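# Move the flexible plastic panel from its rack into the frame

## Task

Remove the springy plastic panel from its rack and install it in the metal frame. Both panel ends must be fully seated in the grooves of the posts, the bottom edge must rest on the sill along its whole length, and the panel must stay upright with nothing holding it.

## Robot and tools

Robot: two UR-style six-joint arms, left_arm and right_arm, each with a Robotiq 140 mm two-finger gripper. The fingers can fold at a hinge. A part held in the outer quarter of the pads, toward the fingertips, gets the commanded squeeze. A part held deeper, toward the palm, can be pulled in, held loosely, or crushed. Pressing a fingertip straight onto a surface folds it with little resistance, so later grips can fail.

Frames: the scene frame has its origin at table-top height, midway between the arms. +z is up, +x points out over the table, and left_arm sits on the +y side. Each arm's hand pose, velocities and wrist-camera pose are reported in that arm's own base frame. Fixed cameras and the table use the scene frame. The bases are at about (-0.059, +0.450, +0.027) for the left arm and (+0.051, -0.519, +0.027) for the right arm, in metres, yawed slightly. end_effector_position is the pinch point between the closed pads. The fingers point along the gripper's +z axis and open along its y axis.

Joint order, used in every row and every per-joint list: shoulder pan, wrist 2, wrist 1, shoulder lift, wrist 3, elbow. This is not the order the joints sit along the arm. Stated ranges are ±6.283 rad for every joint except the elbow, which is ±3.142.

Row layout: one flat list of 18 numbers, each in [-1, 1], covering both arms. It holds left_arm's 6 joint values, then left gripper position, force_limit and speed, then the same 9 values for right_arm. Joint values are offsets, not poses. They are scaled so that 1.0 = 2.222 rad. They count from the arm's Joint targets as they stood when the action or call began, not from the previous row. Sending 0 for all six joints holds an arm where it is. Gripper position is absolute: +1 is open to 140 mm, about -0.8 brings the pads together, and -1 closes until blocked. force_limit sets grip force: roughly 14 N at -1, 40 N at 0 and 58 N at +1. A faster close squeezes harder. speed sets how fast the gap changes: about 30 mm/s at -1 and 250 mm/s at +1. To leave a gripper alone, repeat its last three numbers.

Tools:
- execute_actions(actions, cameras): actions is a list of up to 15 rows per action, one row per 1/30 s step. A shorter table holds its last row. A call is rejected if it asks any joint to go more than 0.010 rad past its range. An empty actions list returns the full state and all camera images.
- move(target, speed, blend, stop_force, zero, blocking, cameras): target is one row, or a list of up to 15 rows. All offsets in a list count from the same starting Joint targets. speed is the top joint speed in rad/s, from 0.01 to 3.14, default 0.5. blend (rad) rounds corners between targets. stop_force (N, 3 to 120) ends an arm's path when it feels that much push against its motion. Use a slow speed with it, and leave it out when backing away from contact. zero=false keeps the earlier force zero. blocking=false returns early and cannot be combined with stop_force. Moves do not avoid obstacles and arms are stiff, so aiming past a firm contact can trigger a fault.
- wait(seconds 0 to 10), stop(): let the scene run, or brake the current move.
- zoom_image(camera, region [x0,y0,x1,y1], at most 504 px per side): gives a closer look at the latest image. Cameras are cam_head_left, cam_head_right, cam_high, cam_low, cam_left_wrist and cam_right_wrist, each 672x504.
- zero_wrist_force(arm): re-zeroes that arm's force/torque sensor.
- read_manual(section): returns licence texts only.
- finished_scene(scene): ends the current scene, taking that scene's number. It cannot be undone.

Results:
- Joint positions, velocities, torques and targets are given per arm in the joint order above. Joint targets are what the next offsets count from.
- object_status: 0 moving, 1 blocked while opening, 2 blocked while closing (a grip), 3 reached the commanded position or pads met (may hold nothing).
- position_measured is in counts: 3 is open, 139 is about 60 mm, 230 means the pads have met.
- Wrist force and torque are given in the gripper's own axes.
- "move:" reports how the move ended: done, off_target, moving, held or fault.
- Other lines include "joint sent to its limit", "joint command not followed" (the clearance check between arms intervened), and MOTOR HOT.

Hazards:
- A net force of about 150 N on an arm, or joint contact torque at its limit, stops that arm for 10 s. Limits are 141 N m for the big joints and 26.3 N m for the wrists.
- Hard hits on fixed or heavy things fail the task, as does any bump or squeeze between the two arms.
- Do not drop the panel, release it while it is moving, or let anything fall off the table.
- Avoid twisting a stiff part hard, and avoid holding it far from its centre.
- Holding loads or straining for long heats the motors. At 85 °C the arm locks for 30 to 60 s.
- Motion lags commands by about 0.1 to 0.2 s and can overshoot when fast.

Each tool is called after "Request:" as name(argument=value, ...), one argument or row to a line, values as JSON.

## Session

Request:
execute_actions(
  actions=[],
)

Scene clock: 0.00 s.
left_arm: end_effector_position=(+0.1117, -0.4983, +0.3037) position_measured=3 object_status=3 end_effector_quat_wxyz=(+0.117, +0.847, +0.249, +0.455) | right_arm: end_effector_position=(+0.8132, +0.2905, +0.2781) position_measured=3 object_status=3 end_effector_quat_wxyz=(-0.273, +0.673, +0.054, +0.685)
Joint names: [shoulder pan, wrist 2, wrist 1, shoulder lift, wrist 3, elbow]
Joint positions: left_arm=[-2.106 -0.799 -1.011 -1.468 0.18 1.584] | right_arm=[0.037 -1.15 -4.135 -0.769 3.48 1.666]
Joint velocities: within noise
Joint torques (N m): no reading
Wrist force (N): no reading
Wrist torque (N m): no reading
Wrist force, peak (N): no reading
Joint targets: left_arm=[-2.106 -0.799 -1.011 -1.468 0.180 1.584] | right_arm=[0.037 -1.150 -4.135 -0.769 3.480 1.666]
Tool commands: left_gripper/position=+1.0 left_gripper/force_limit=+1.0 left_gripper/speed=+1.0 right_gripper/position=+1.0 right_gripper/force_limit=+1.0 right_gripper/speed=+1.0

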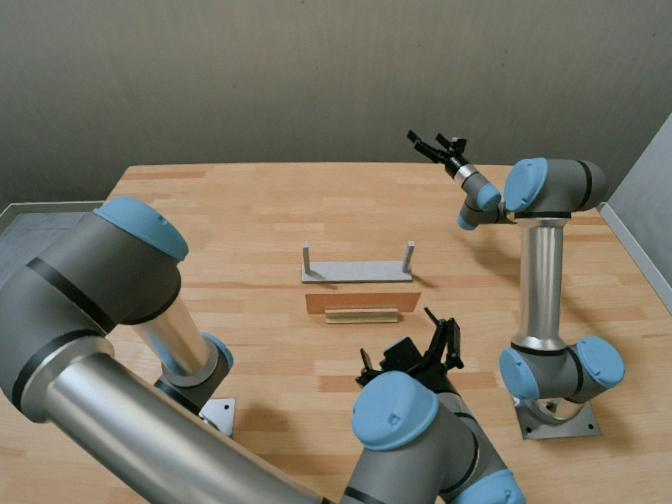

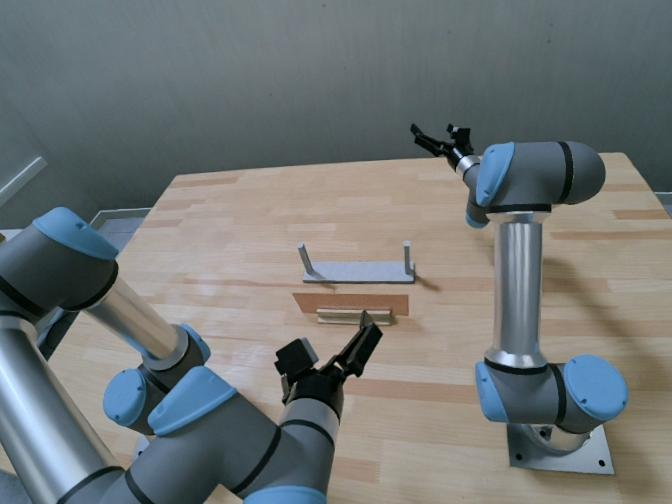

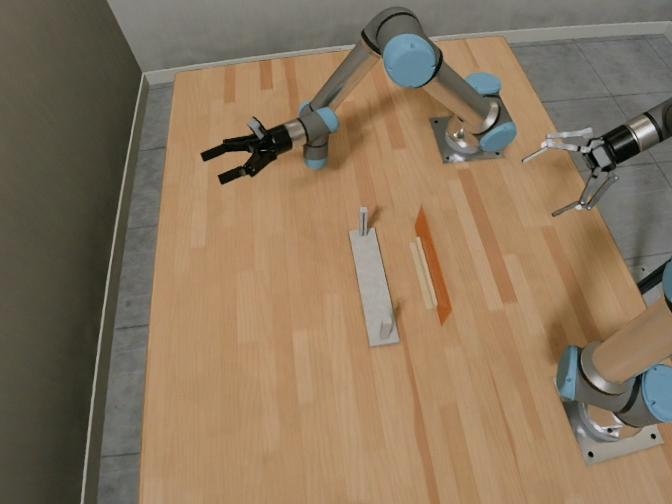

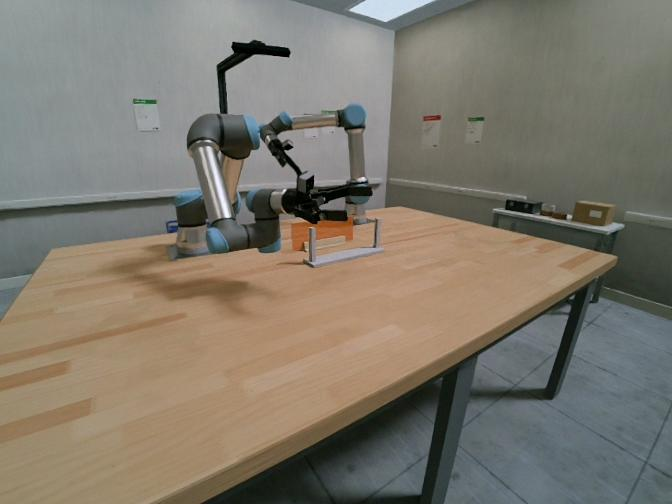

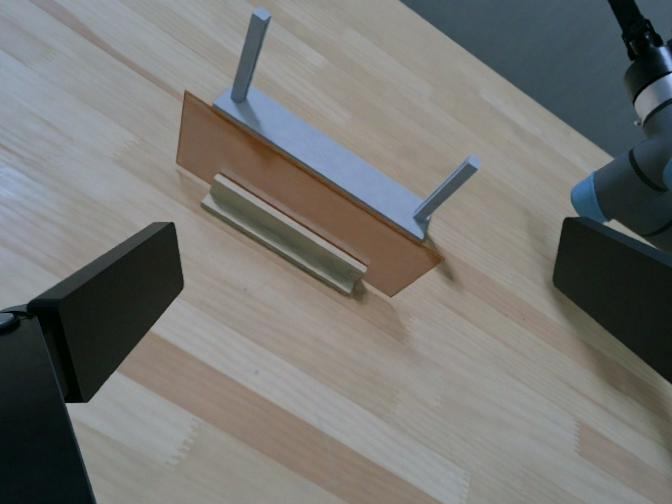

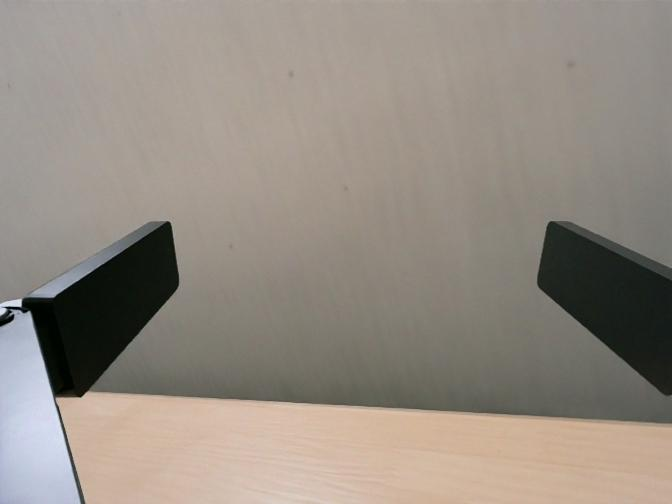

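Request:
zoom_image(
  camera="cam_head_left",
  region=[270, 220, 470, 370],
)

Request:
zoom_image(
  camera="cam_low",
  region=[270, 170, 420, 290],
)

Request:
zoom_image(
  camera="cam_high",
  region=[320, 180, 500, 360],
)

Request:
zoom_image(
  camera="cam_left_wrist",
  region=[150, 0, 500, 310],
)

Scaled by 2.520 from the camera's 672x504 image, which has a finer 960x720 frame.

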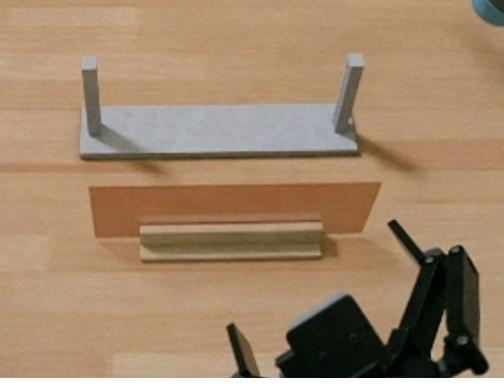

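Scaled by 3.360 from the camera's 672x504 image, which has a finer 960x720 frame.

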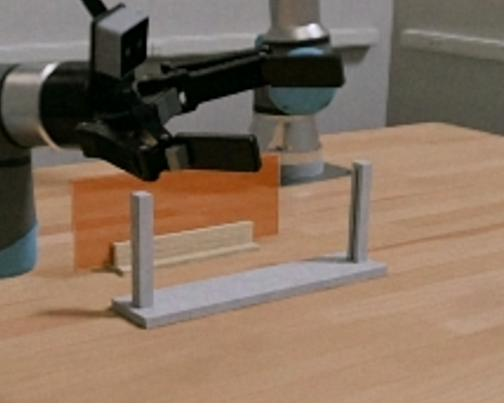

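Scaled by 2.800 from the camera's 672x504 image, which has a finer 960x720 frame.

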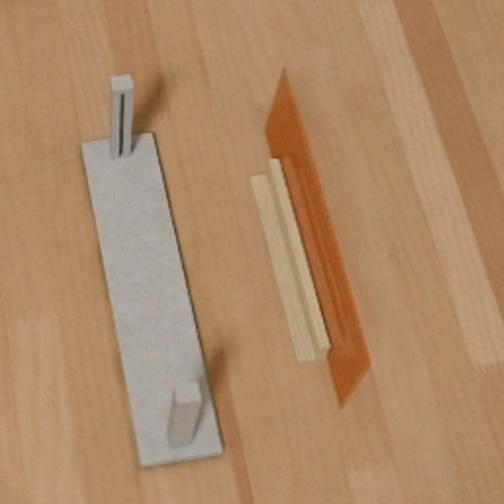

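Scaled by 1.440 from the camera's 672x504 image, which has a finer 960x720 frame.

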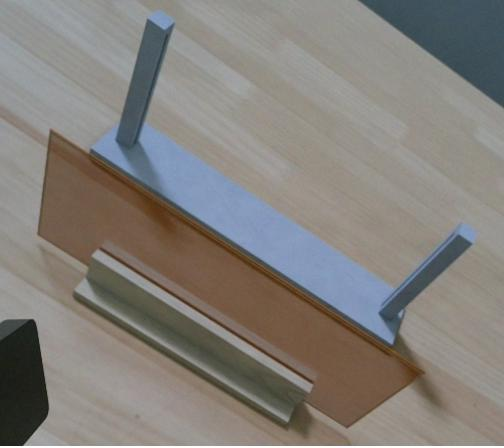

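Request:
move(
  target=[0,0,0,0,0,0,1,1,1, 0.1601,0.2138,0.3181,-0.1671,-0.4153,0.2090,1,1,1],
  speed=0.8,
  cameras=["cam_right_wrist","cam_left_wrist"],
)

Scene clock: 131.37 s.
left_arm: end_effector_position=(+0.1117, -0.4983, +0.3037) position_measured=3 object_status=3 end_effector_quat_wxyz=(+0.117, +0.847, +0.249, +0.455) | right_arm: end_effector_position=(+0.4157, +0.5792, +0.1711) position_measured=3 object_status=3 end_effector_quat_wxyz=(-0.355, +0.637, +0.544, +0.415)
Joint names: [shoulder pan, wrist 2, wrist 1, shoulder lift, wrist 3, elbow]
Joint positions: left_arm=[-2.106 -0.799 -1.011 -1.468 0.18 1.584] | right_arm=[0.392 -0.675 -3.428 -1.14 2.557 2.13]
Joint torques (N m): left_arm=[1.43 1.51 -0.9 -31.12 -0.08 -23.86] | right_arm=[12.37 3.15 -1.51 -40.09 -1.93 -2.24]
Wrist force (N): left_arm=[-0.1 0.2 0.2] | right_arm=[0.2 0.3 1.7]
Wrist torque (N m): left_arm=[0.04 0.01 0.00] | right_arm=[0.17 -0.21 -0.06]
Wrist force, peak (N): left_arm=[0.0 0.5 0.3] | right_arm=[0.2 -2.2 2.3]
Joint targets: left_arm=[-2.106 -0.799 -1.011 -1.468 0.180 1.584] | right_arm=[0.393 -0.675 -3.428 -1.140 2.557 2.130]
move: done
Images, in order (width x height): cam_left_wrist 672x504, cam_right_wrist 672x504.

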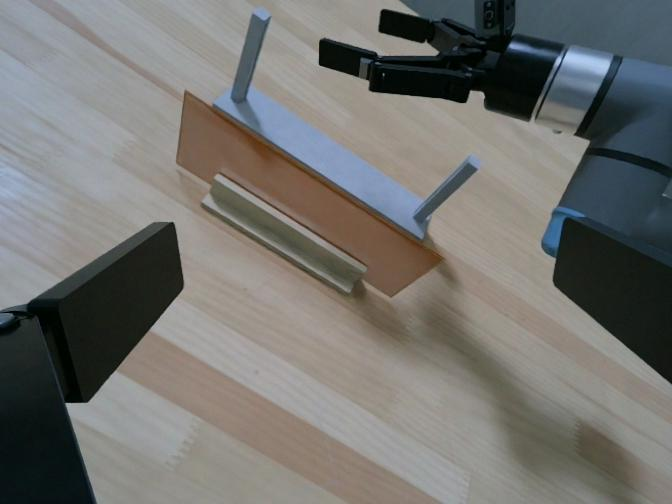

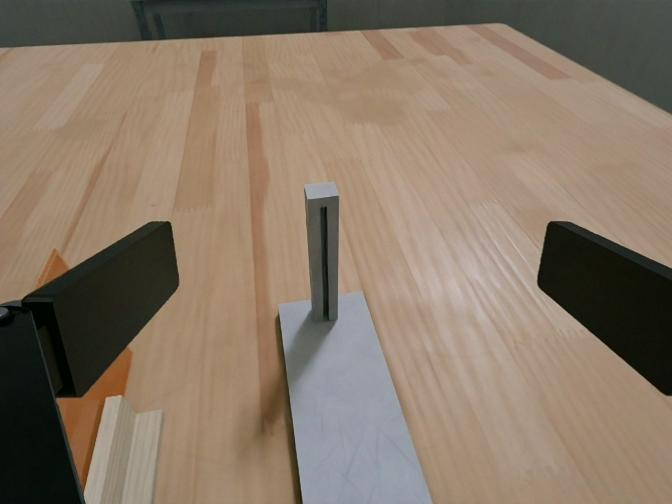

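Request:
zoom_image(
  camera="cam_right_wrist",
  region=[270, 165, 390, 345],
)

Request:
zoom_image(
  camera="cam_right_wrist",
  region=[30, 230, 200, 504],
)

Request:
zoom_image(
  camera="cam_left_wrist",
  region=[160, 0, 490, 310],
)

Scaled by 2.800 from the camera's 672x504 image, which has a finer 960x720 frame.

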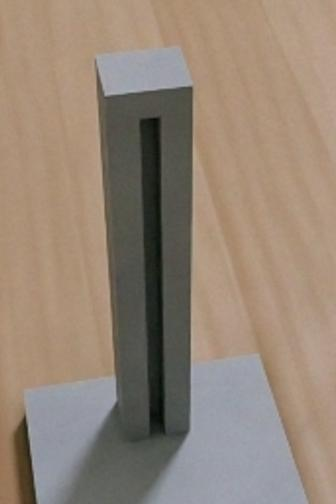

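Scaled by 1.839 from the camera's 672x504 image, which has a finer 960x720 frame.

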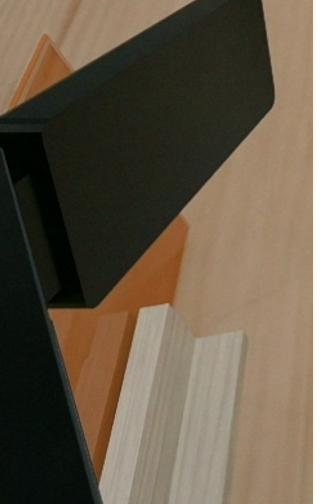

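Scaled by 1.527 from the camera's 672x504 image, which has a finer 960x720 frame.

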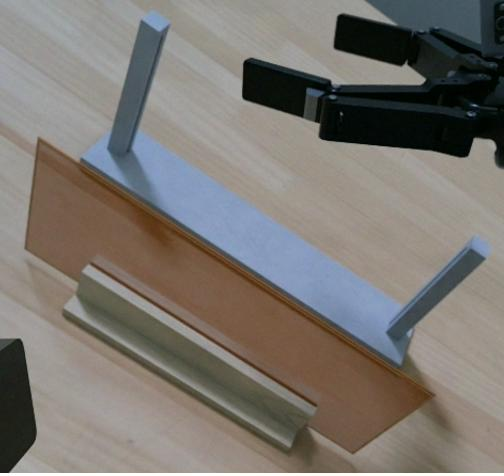

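Request:
zoom_image(
  camera="cam_left_wrist",
  region=[370, 140, 500, 310],
)

Request:
zoom_image(
  camera="cam_left_wrist",
  region=[165, 0, 295, 170],
)

Scaled by 2.965 from the camera's 672x504 image, which has a finer 960x720 frame.

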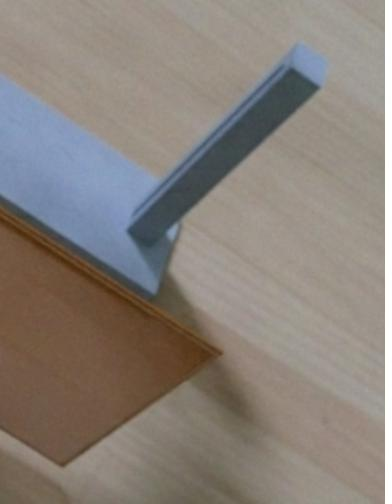

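Scaled by 2.965 from the camera's 672x504 image, which has a finer 960x720 frame.

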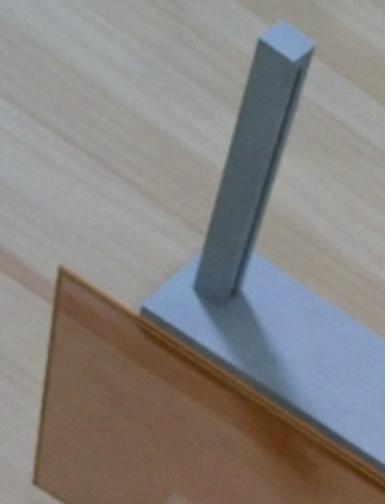

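Request:
move(
  target=[
    [0,0,0,0,0,0,1,1,1, 0.1533,-0.4032,0.8667,-0.2096,0.9900,-0.2668,1,1,1],
    [0.4640,-0.3473,-0.3710,-0.0174,0.1556,0.0842,1,1,1, 0.1533,-0.4032,0.8667,-0.2096,0.9900,-0.2668,1,1,1],
  ],
  speed=[1.2, 0.9],
  blend=[0.1, 0],
  cameras=["cam_left_wrist"],
)

Scene clock: 206.03 s.
left_arm: end_effector_position=(+0.3577, -0.3815, +0.1733) position_measured=3 object_status=3 end_effector_quat_wxyz=(+0.000, +0.718, +0.696, +0.000) | right_arm: end_effector_position=(+0.2646, +0.4177, +0.3031) position_measured=3 object_status=3 end_effector_quat_wxyz=(+0.000, +0.904, -0.427, +0.000)
Joint names: [shoulder pan, wrist 2, wrist 1, shoulder lift, wrist 3, elbow]
Joint positions: left_arm=[-1.076 -1.57 -1.835 -1.507 0.525 1.771] | right_arm=[0.733 -1.571 -1.502 -1.606 4.756 1.537]
Joint torques (N m): left_arm=[10.57 -1.79 -3.84 -41.6 1.59 -12.88] | right_arm=[11.61 -2.33 -1.61 -29.83 1.8 -39.5]
Wrist force (N): left_arm=[-1.2 -0.8 -2.4] | right_arm=[3.7 1.0 3.4]
Wrist torque (N m): left_arm=[-0.01 0.21 -0.27] | right_arm=[0.48 -0.91 -0.31]
Wrist force, peak (N): left_arm=[-1.2 -1.2 -2.4] | right_arm=[4.6 2.6 3.5]
Joint targets: left_arm=[-1.075 -1.570 -1.836 -1.507 0.525 1.771] | right_arm=[0.733 -1.571 -1.502 -1.606 4.756 1.537]
move: done
Images, in order (width x height): cam_left_wrist 672x504.

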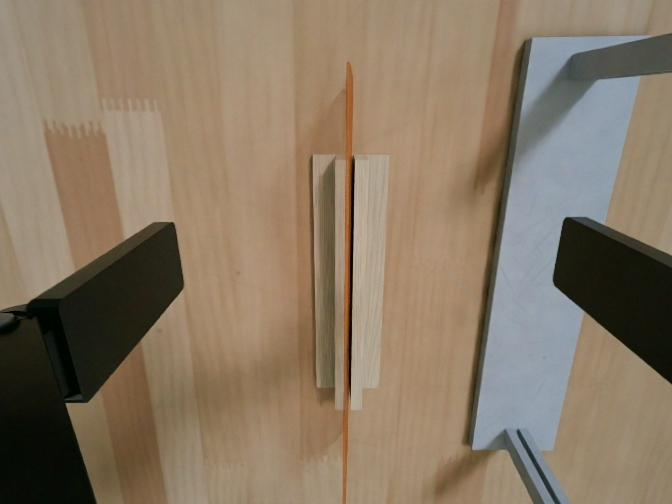

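Request:
zoom_image(
  camera="cam_left_wrist",
  region=[290, 40, 410, 170],
)

Request:
zoom_image(
  camera="cam_left_wrist",
  region=[300, 380, 400, 504],
)

Request:
zoom_image(
  camera="cam_left_wrist",
  region=[500, 20, 672, 140],
)

Request:
zoom_image(
  camera="cam_left_wrist",
  region=[460, 410, 600, 504],
)

Scaled by 3.877 from the camera's 672x504 image, which has a finer 960x720 frame.

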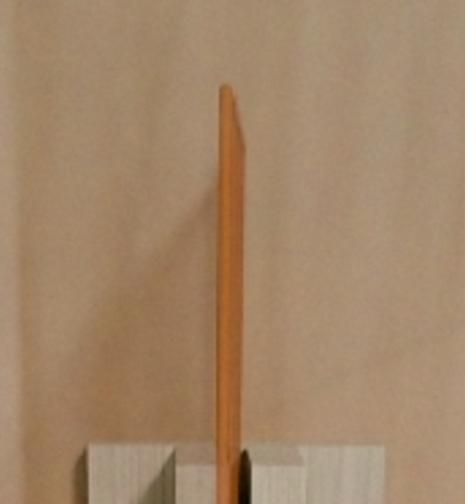

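Scaled by 4.065 from the camera's 672x504 image, which has a finer 960x720 frame.

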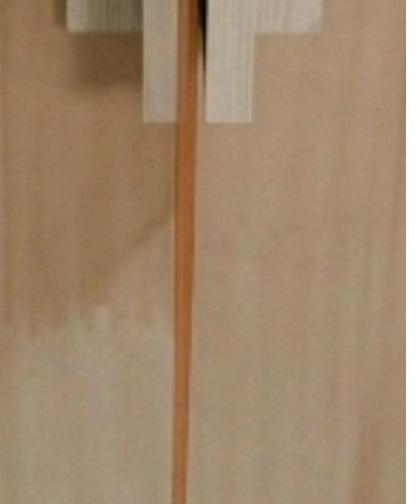

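Scaled by 2.930 from the camera's 672x504 image, which has a finer 960x720 frame.

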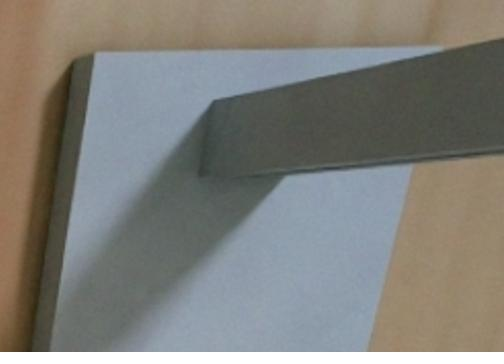

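Scaled by 3.600 from the camera's 672x504 image, which has a finer 960x720 frame.

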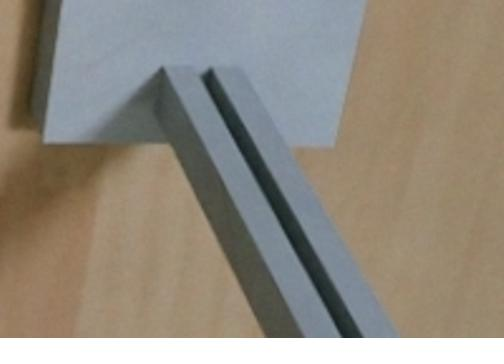

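Request:
move(
  target=[0,0,0,0,0,0,1,1,1, 0.0003,0.0001,-0.1510,0.0140,0.2871,0.1371,1,1,1],
  speed=0.8,
  cameras=["cam_right_wrist","cam_head_left"],
)

Request:
zoom_image(
  camera="cam_right_wrist",
  region=[270, 40, 390, 170],
)

Request:
zoom_image(
  camera="cam_right_wrist",
  region=[0, 20, 172, 140],
)

Request:
zoom_image(
  camera="cam_right_wrist",
  region=[60, 404, 200, 504],
)

Scene clock: 229.97 s.
left_arm: end_effector_position=(+0.3578, -0.3814, +0.1733) position_measured=3 object_status=3 end_effector_quat_wxyz=(+0.000, +0.718, +0.696, +0.000) | right_arm: end_effector_position=(+0.2644, +0.4180, +0.1730) position_measured=3 object_status=3 end_effector_quat_wxyz=(+0.000, +0.725, -0.688, +0.000)
Joint names: [shoulder pan, wrist 2, wrist 1, shoulder lift, wrist 3, elbow]
Joint positions: left_arm=[-1.075 -1.57 -1.836 -1.507 0.525 1.771] | right_arm=[0.734 -1.571 -1.837 -1.575 5.394 1.842]
Joint torques (N m): left_arm=[11.12 -1.81 -3.78 -41.66 1.38 -12.75] | right_arm=[11.54 2.01 -4.94 -17.46 1.99 -12.12]
Wrist force (N): left_arm=[-0.9 -1.0 -2.2] | right_arm=[4.2 0.9 3.3]
Wrist torque (N m): left_arm=[-0.03 0.14 -0.28] | right_arm=[0.45 -1.00 -0.30]
Wrist force, peak (N): left_arm=[-1.5 -0.8 -2.6] | right_arm=[4.2 1.0 4.6]
Joint targets: left_arm=[-1.075 -1.570 -1.836 -1.507 0.525 1.771] | right_arm=[0.734 -1.571 -1.838 -1.575 5.394 1.842]
move: done
Images, in order (width x height): cam_head_left 672x504, cam_right_wrist 672x504.

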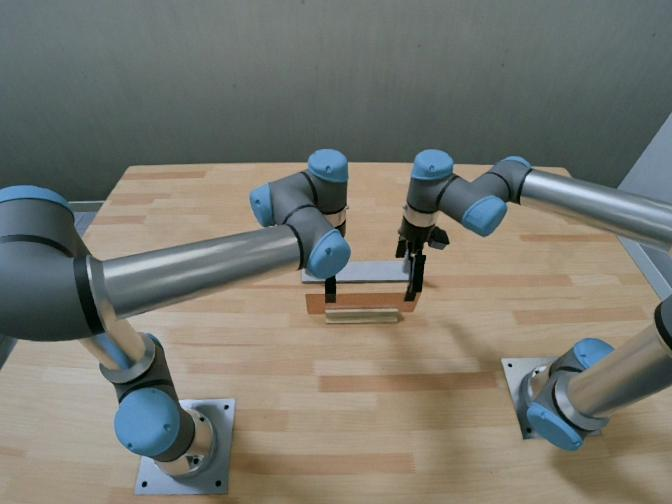

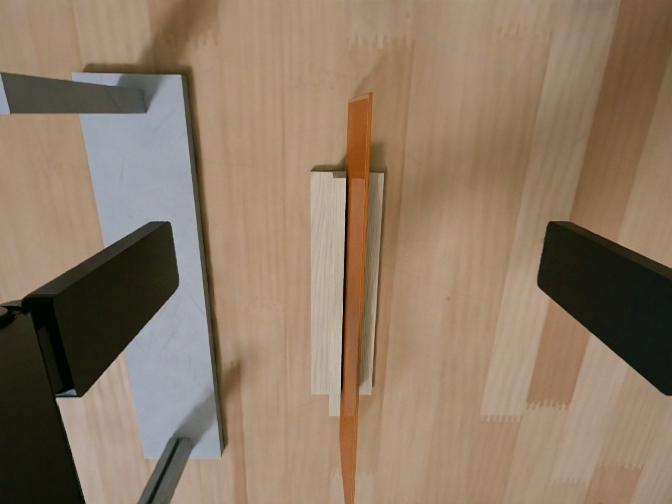

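Scaled by 3.877 from the camera's 672x504 image, which has a finer 960x720 frame.

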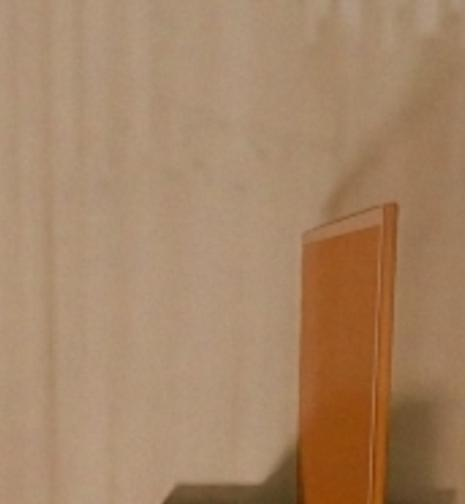

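Scaled by 2.930 from the camera's 672x504 image, which has a finer 960x720 frame.

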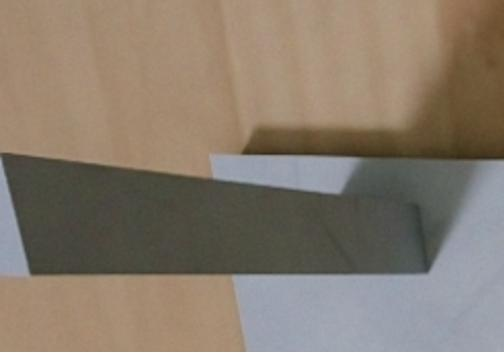

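Scaled by 3.600 from the camera's 672x504 image, which has a finer 960x720 frame.

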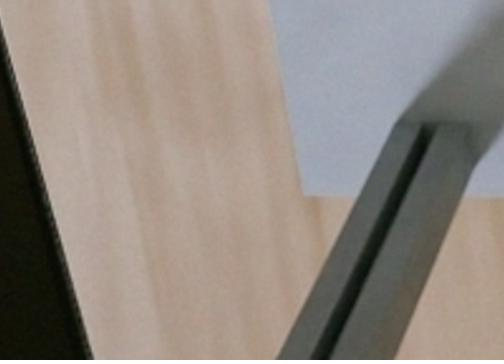

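Request:
move(
  target=[0.00654,0,-0.06018,0.01536,0.00654,0.04536,-0.3,-1,1, 0.00338,0,-0.06159,0.01521,0.00887,0.04647,-0.3,-1,1],
  speed=0.15,
  cameras=["cam_left_wrist","cam_right_wrist","cam_low"],
)

Request:
zoom_image(
  camera="cam_left_wrist",
  region=[250, 20, 450, 260],
)

Request:
zoom_image(
  camera="cam_right_wrist",
  region=[250, 20, 450, 260],
)

Request:
zoom_image(
  camera="cam_low",
  region=[270, 150, 440, 290],
)

Scene clock: 273.20 s.
left_arm: end_effector_position=(+0.3618, -0.3735, +0.1221) position_measured=167 object_status=3 end_effector_quat_wxyz=(+0.000, +0.718, +0.696, +0.000) | right_arm: end_effector_position=(+0.2587, +0.4177, +0.1221) position_measured=167 object_status=3 end_effector_quat_wxyz=(+0.000, +0.721, -0.693, +0.000)
Joint names: [shoulder pan, wrist 2, wrist 1, shoulder lift, wrist 3, elbow]
Joint positions: left_arm=[-1.061 -1.57 -1.969 -1.473 0.54 1.871] | right_arm=[0.741 -1.571 -1.974 -1.541 5.414 1.945]
Joint torques (N m): left_arm=[11.4 -1.43 -4.13 -18.37 1.5 -10.01] | right_arm=[11.85 1.9 -5.23 -18.12 1.73 -10.4]
Wrist force (N): left_arm=[-1.3 -0.9 -2.3] | right_arm=[4.2 1.1 3.5]
Wrist torque (N m): left_arm=[-0.01 0.22 -0.28] | right_arm=[0.49 -1.03 -0.32]
Wrist force, peak (N): left_arm=[-1.0 -0.9 -3.2] | right_arm=[4.4 1.0 3.7]
Joint targets: left_arm=[-1.061 -1.570 -1.969 -1.473 0.540 1.872] | right_arm=[0.741 -1.571 -1.974 -1.541 5.414 1.945]
move: done
Images, in order (width x height): cam_low 672x504, cam_left_wrist 672x504, cam_right_wrist 672x504.

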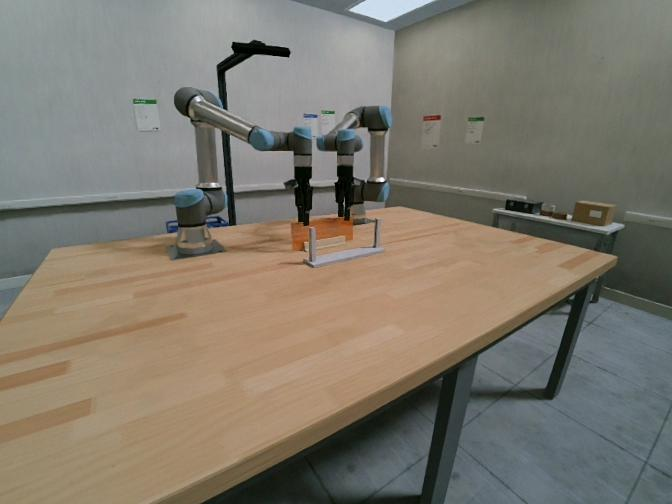

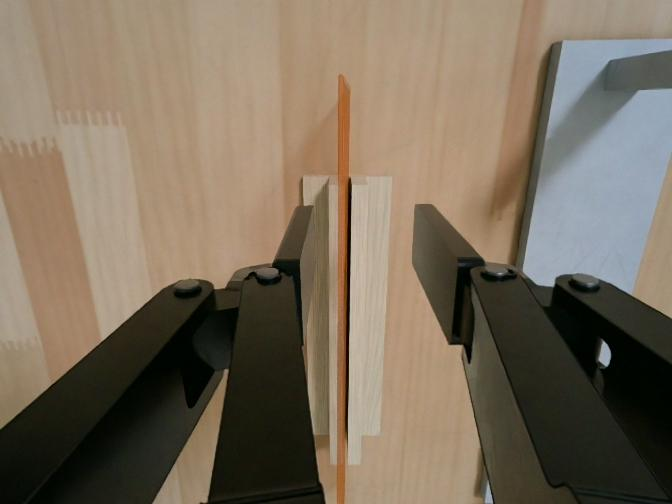

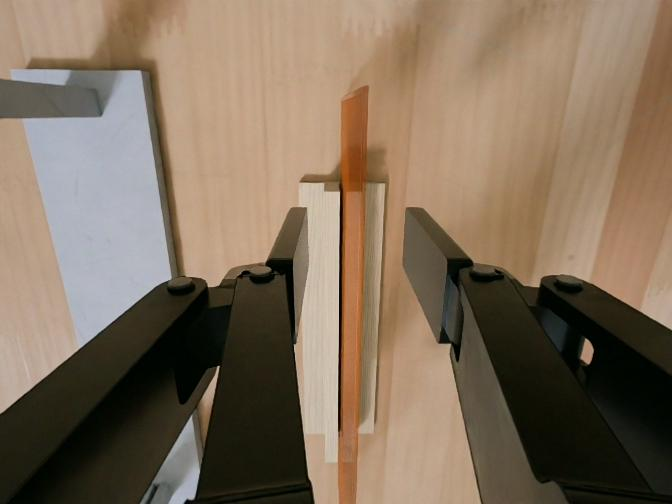

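Scaled by 2.100 from the camera's 672x504 image, which has a finer 960x720 frame.

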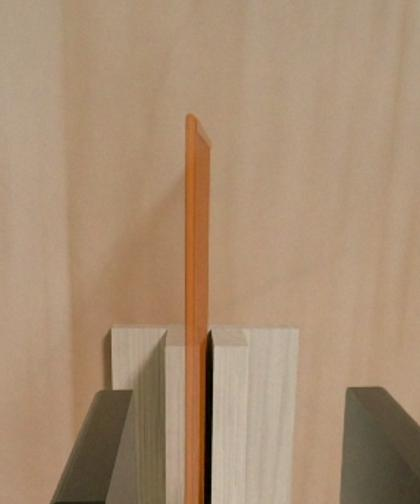

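Scaled by 2.100 from the camera's 672x504 image, which has a finer 960x720 frame.

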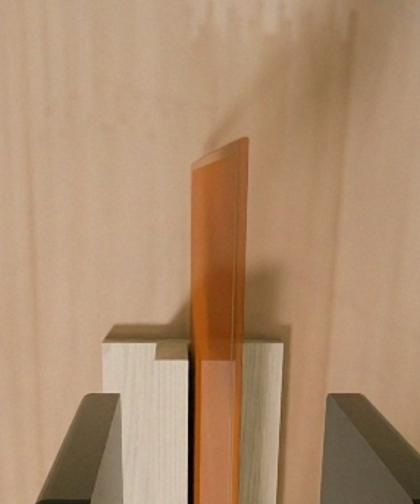

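Scaled by 2.965 from the camera's 672x504 image, which has a finer 960x720 frame.

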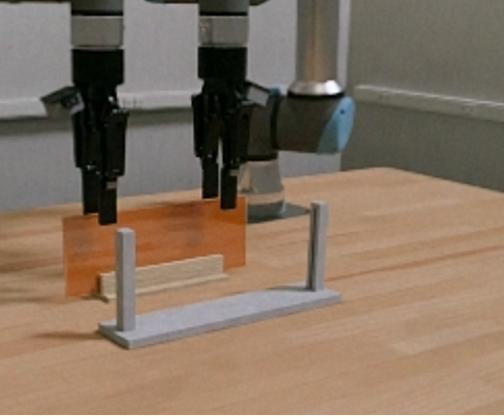

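Request:
move(
  target=[0,0,0,0,0,0,-1,0.2,-1, 0,0,0,0,0,0,-1,0.2,-1],
  cameras=["cam_left_wrist","cam_right_wrist"],
)

Request:
zoom_image(
  camera="cam_left_wrist",
  region=[270, 150, 430, 310],
)

Request:
zoom_image(
  camera="cam_right_wrist",
  region=[270, 150, 430, 310],
)

Scene clock: 285.97 s.
left_arm: end_effector_position=(+0.3618, -0.3735, +0.1220) position_measured=231 object_status=0 end_effector_quat_wxyz=(+0.000, +0.718, +0.696, +0.000) | right_arm: end_effector_position=(+0.2587, +0.4177, +0.1220) position_measured=231 object_status=0 end_effector_quat_wxyz=(+0.000, +0.721, -0.693, +0.000)
Joint names: [shoulder pan, wrist 2, wrist 1, shoulder lift, wrist 3, elbow]
Joint positions: left_arm=[-1.061 -1.57 -1.969 -1.473 0.54 1.872] | right_arm=[0.741 -1.571 -1.974 -1.541 5.414 1.945]
Joint torques (N m): left_arm=[10.51 -0.39 -3.74 -18.53 0.92 -12.57] | right_arm=[12.18 1.93 -4.08 -17.79 1.75 -11.82]
Wrist force (N): left_arm=[-1.2 -2.2 -2.9] | right_arm=[4.0 0.2 3.0]
Wrist torque (N m): left_arm=[-0.02 0.19 -0.20] | right_arm=[0.50 -1.03 -0.25]
Wrist force, peak (N): left_arm=[-1.5 -2.0 -3.2] | right_arm=[4.3 1.1 3.8]
Joint targets: left_arm=[-1.061 -1.570 -1.969 -1.473 0.540 1.872] | right_arm=[0.741 -1.571 -1.974 -1.541 5.414 1.945]
move: done
Images, in order (width x height): cam_left_wrist 672x504, cam_right_wrist 672x504.

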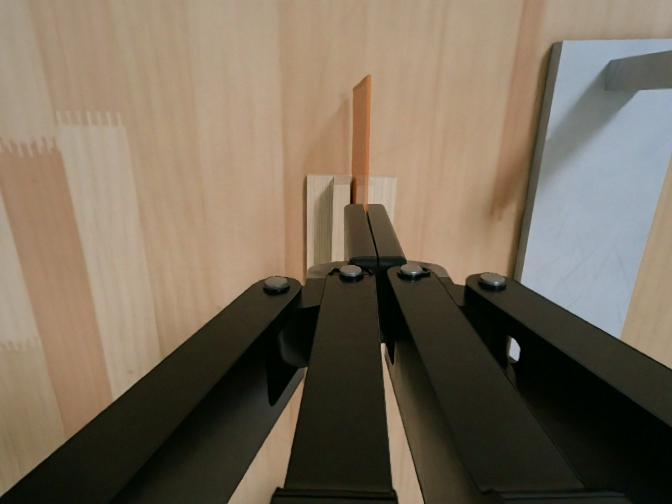

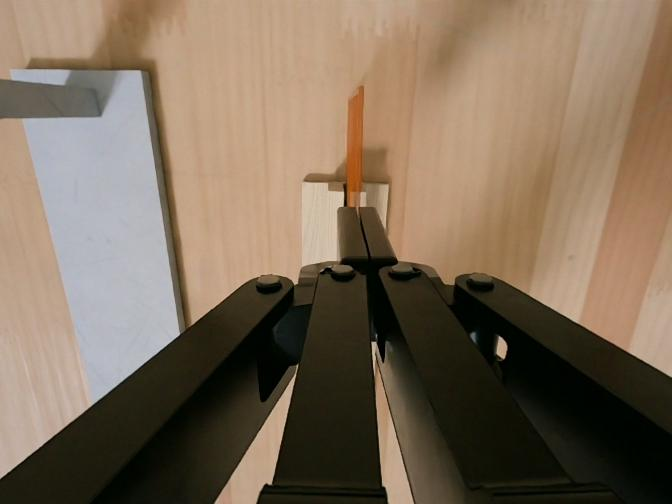

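Scaled by 3.150 from the camera's 672x504 image, which has a finer 960x720 frame.

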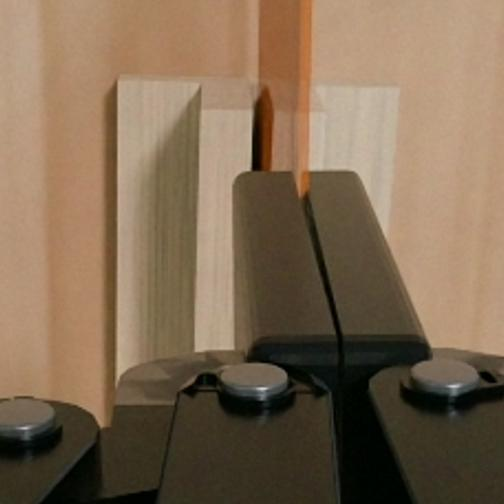

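Scaled by 3.150 from the camera's 672x504 image, which has a finer 960x720 frame.

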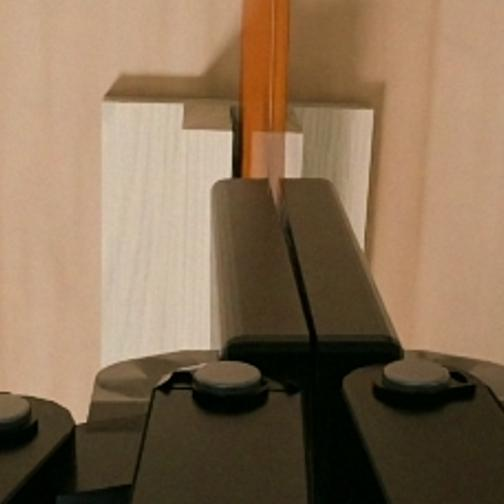

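Request:
move(
  target=[0,0,0.05330,-0.01645,0,-0.03685,-1,0.2,-1, 0,0,0.05467,-0.01698,0,-0.03769,-1,0.2,-1],
  speed=0.12,
  cameras=["cam_left_wrist","cam_right_wrist","cam_low","cam_head_right"],
)

Request:
zoom_image(
  camera="cam_low",
  region=[270, 150, 440, 290],
)

Request:
zoom_image(
  camera="cam_left_wrist",
  region=[270, 40, 470, 290],
)

Request:
zoom_image(
  camera="cam_right_wrist",
  region=[250, 40, 450, 290],
)

Scene clock: 305.03 s.
left_arm: end_effector_position=(+0.3618, -0.3735, +0.1669) position_measured=231 object_status=3 end_effector_quat_wxyz=(+0.000, +0.718, +0.696, +0.000) | right_arm: end_effector_position=(+0.2587, +0.4177, +0.1668) position_measured=231 object_status=3 end_effector_quat_wxyz=(+0.000, +0.721, -0.693, +0.000)
Joint names: [shoulder pan, wrist 2, wrist 1, shoulder lift, wrist 3, elbow]
Joint positions: left_arm=[-1.061 -1.57 -1.851 -1.509 0.54 1.79] | right_arm=[0.741 -1.571 -1.853 -1.579 5.414 1.861]
Joint torques (N m): left_arm=[7.82 0.57 -1.55 -42.59 -0.75 -35.93] | right_arm=[11.71 1.89 -1.3 -30.07 1.61 -39.69]
Wrist force (N): left_arm=[-1.7 -1.4 -2.1] | right_arm=[3.7 0.2 3.8]
Wrist torque (N m): left_arm=[0.06 0.22 -0.19] | right_arm=[0.48 -0.98 -0.23]
Wrist force, peak (N): left_arm=[-1.6 -2.1 -3.1] | right_arm=[7.6 0.3 3.9]
Joint targets: left_arm=[-1.061 -1.570 -1.851 -1.509 0.540 1.790] | right_arm=[0.741 -1.571 -1.853 -1.579 5.414 1.861]
move: done
Images, in order (width x height): cam_head_right 672x504, cam_low 672x504, cam_left_wrist 672x504, cam_right_wrist 672x504.

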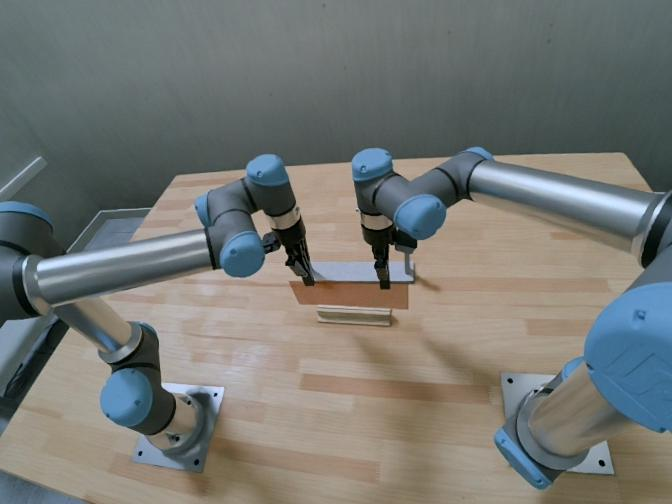

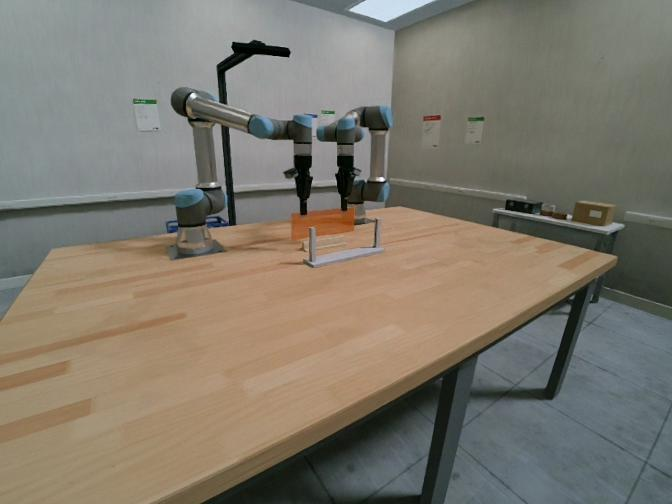

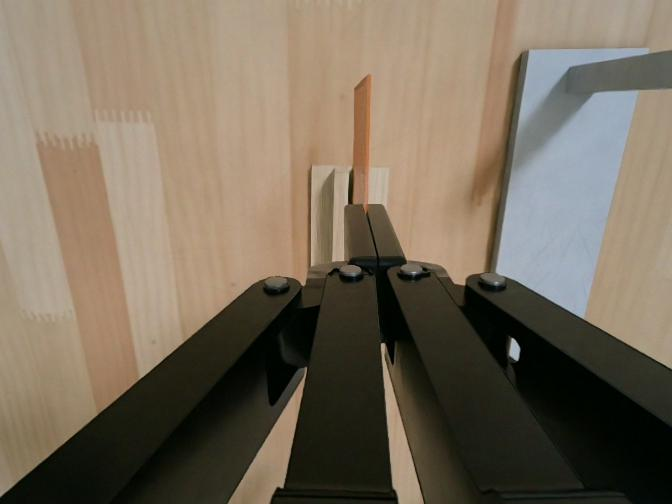

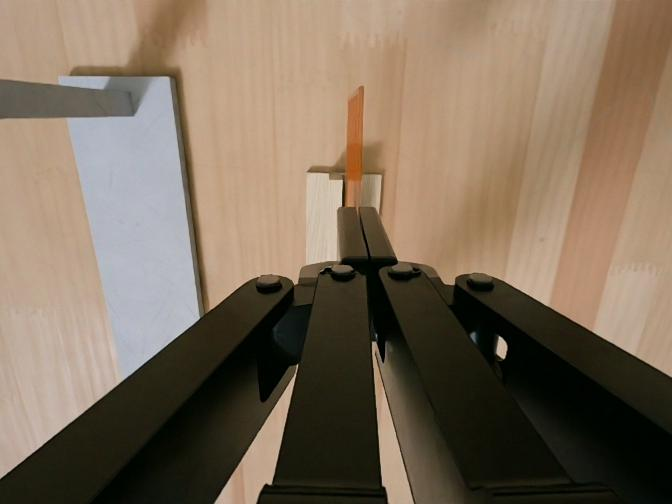

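Scaled by 2.965 from the camera's 672x504 image, which has a finer 960x720 frame.

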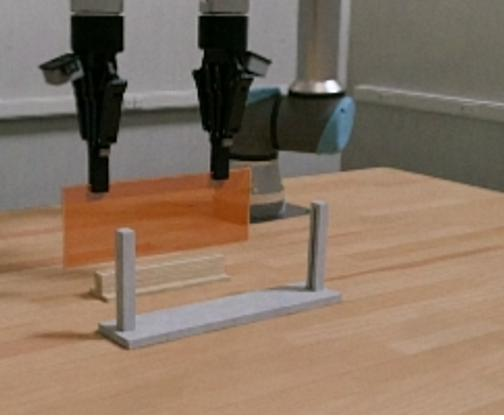

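Scaled by 2.016 from the camera's 672x504 image, which has a finer 960x720 frame.

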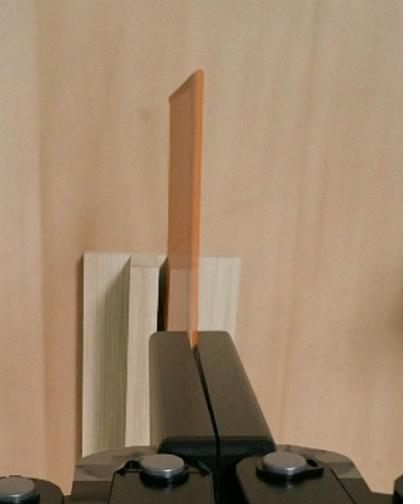

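Scaled by 2.016 from the camera's 672x504 image, which has a finer 960x720 frame.

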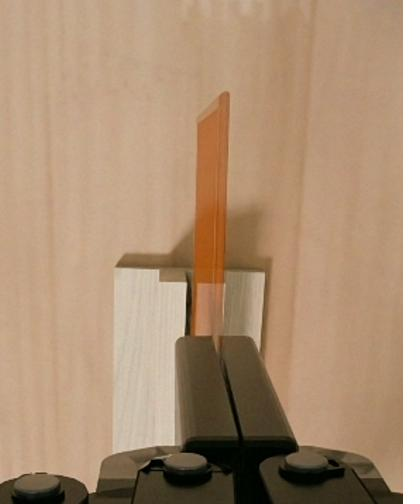

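Request:
move(
  target=[-0.00023,0,0.00003,0.00037,0.06728,-0.0004,-1,0.2,-1, 0.00036,0,0,0.00046,-0.06715,-0.00045,-1,0.2,-1],
  speed=0.2,
  cameras=["cam_left_wrist","cam_right_wrist","cam_high"],
)

Request:
zoom_image(
  camera="cam_left_wrist",
  region=[270, 40, 470, 290],
)

Request:
zoom_image(
  camera="cam_right_wrist",
  region=[250, 40, 450, 290],
)

Request:
zoom_image(
  camera="cam_high",
  region=[330, 180, 490, 360],
)

Scene clock: 325.20 s.
left_arm: end_effector_position=(+0.3618, -0.3740, +0.1670) position_measured=231 object_status=3 end_effector_quat_wxyz=(+0.000, +0.768, +0.641, +0.000) | right_arm: end_effector_position=(+0.2587, +0.4182, +0.1670) position_measured=231 object_status=3 end_effector_quat_wxyz=(+0.000, +0.771, -0.637, +0.000)
Joint names: [shoulder pan, wrist 2, wrist 1, shoulder lift, wrist 3, elbow]
Joint positions: left_arm=[-1.061 -1.57 -1.851 -1.509 0.689 1.789] | right_arm=[0.742 -1.571 -1.853 -1.578 5.265 1.86]
Joint torques (N m): left_arm=[-7.82 0.98 -1.64 -18.42 1.33 -37.73] | right_arm=[12.57 1.93 -2.25 -17.25 -1.4 -39.11]
Wrist force (N): left_arm=[-0.5 -1.9 -2.2] | right_arm=[4.7 0.4 4.1]
Wrist torque (N m): left_arm=[-0.06 0.17 -0.27] | right_arm=[0.49 -0.92 0.01]
Wrist force, peak (N): left_arm=[-2.1 -1.6 -2.4] | right_arm=[5.0 0.1 4.0]
Joint targets: left_arm=[-1.061 -1.570 -1.851 -1.509 0.690 1.789] | right_arm=[0.742 -1.571 -1.853 -1.578 5.265 1.860]
move: done
Images, in order (width x height): cam_high 672x504, cam_left_wrist 672x504, cam_right_wrist 672x504.

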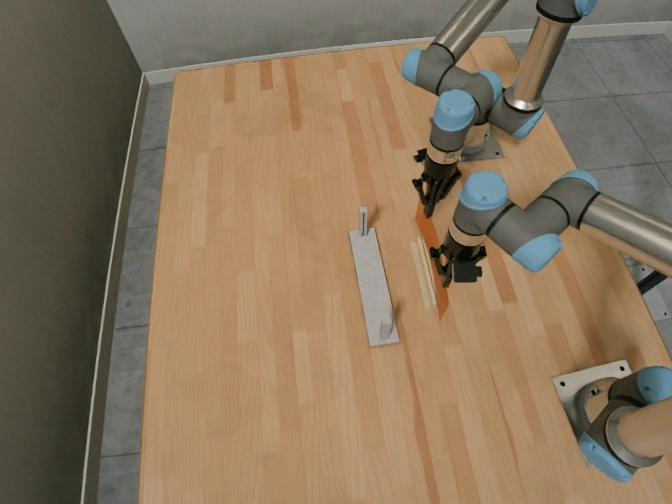

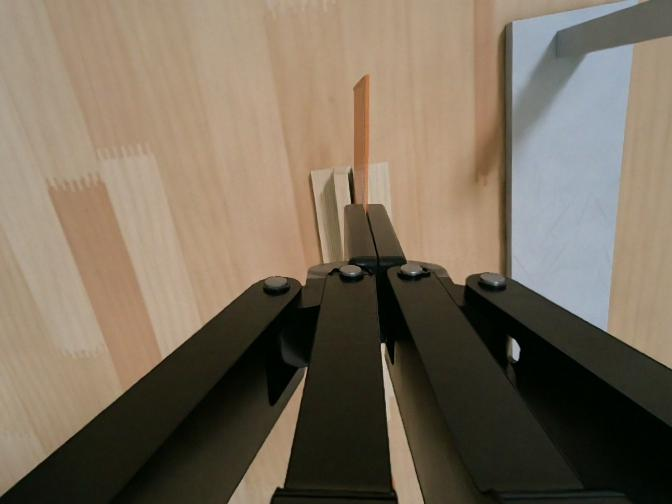

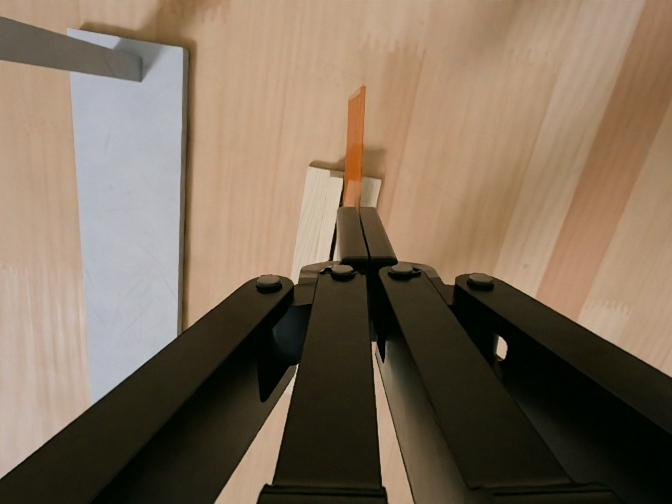

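Scaled by 2.016 from the camera's 672x504 image, which has a finer 960x720 frame.

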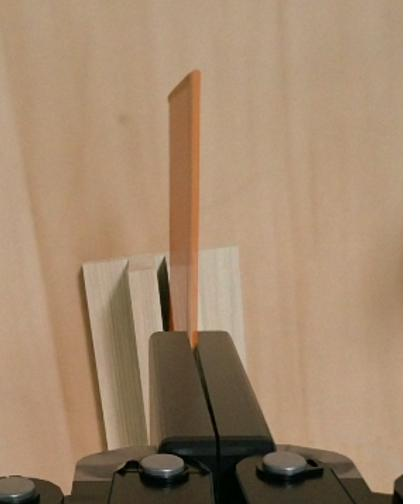

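Scaled by 2.016 from the camera's 672x504 image, which has a finer 960x720 frame.

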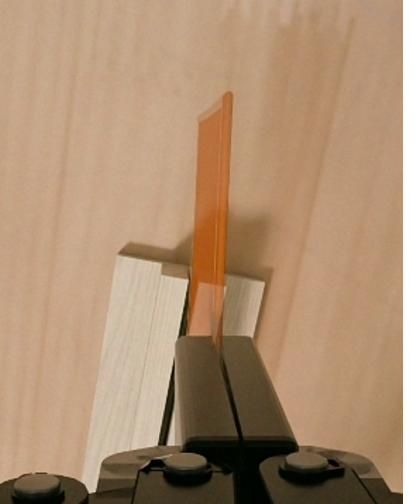

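Scaled by 2.800 from the camera's 672x504 image, which has a finer 960x720 frame.

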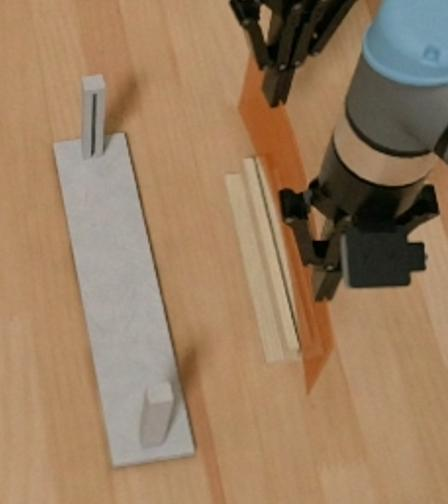

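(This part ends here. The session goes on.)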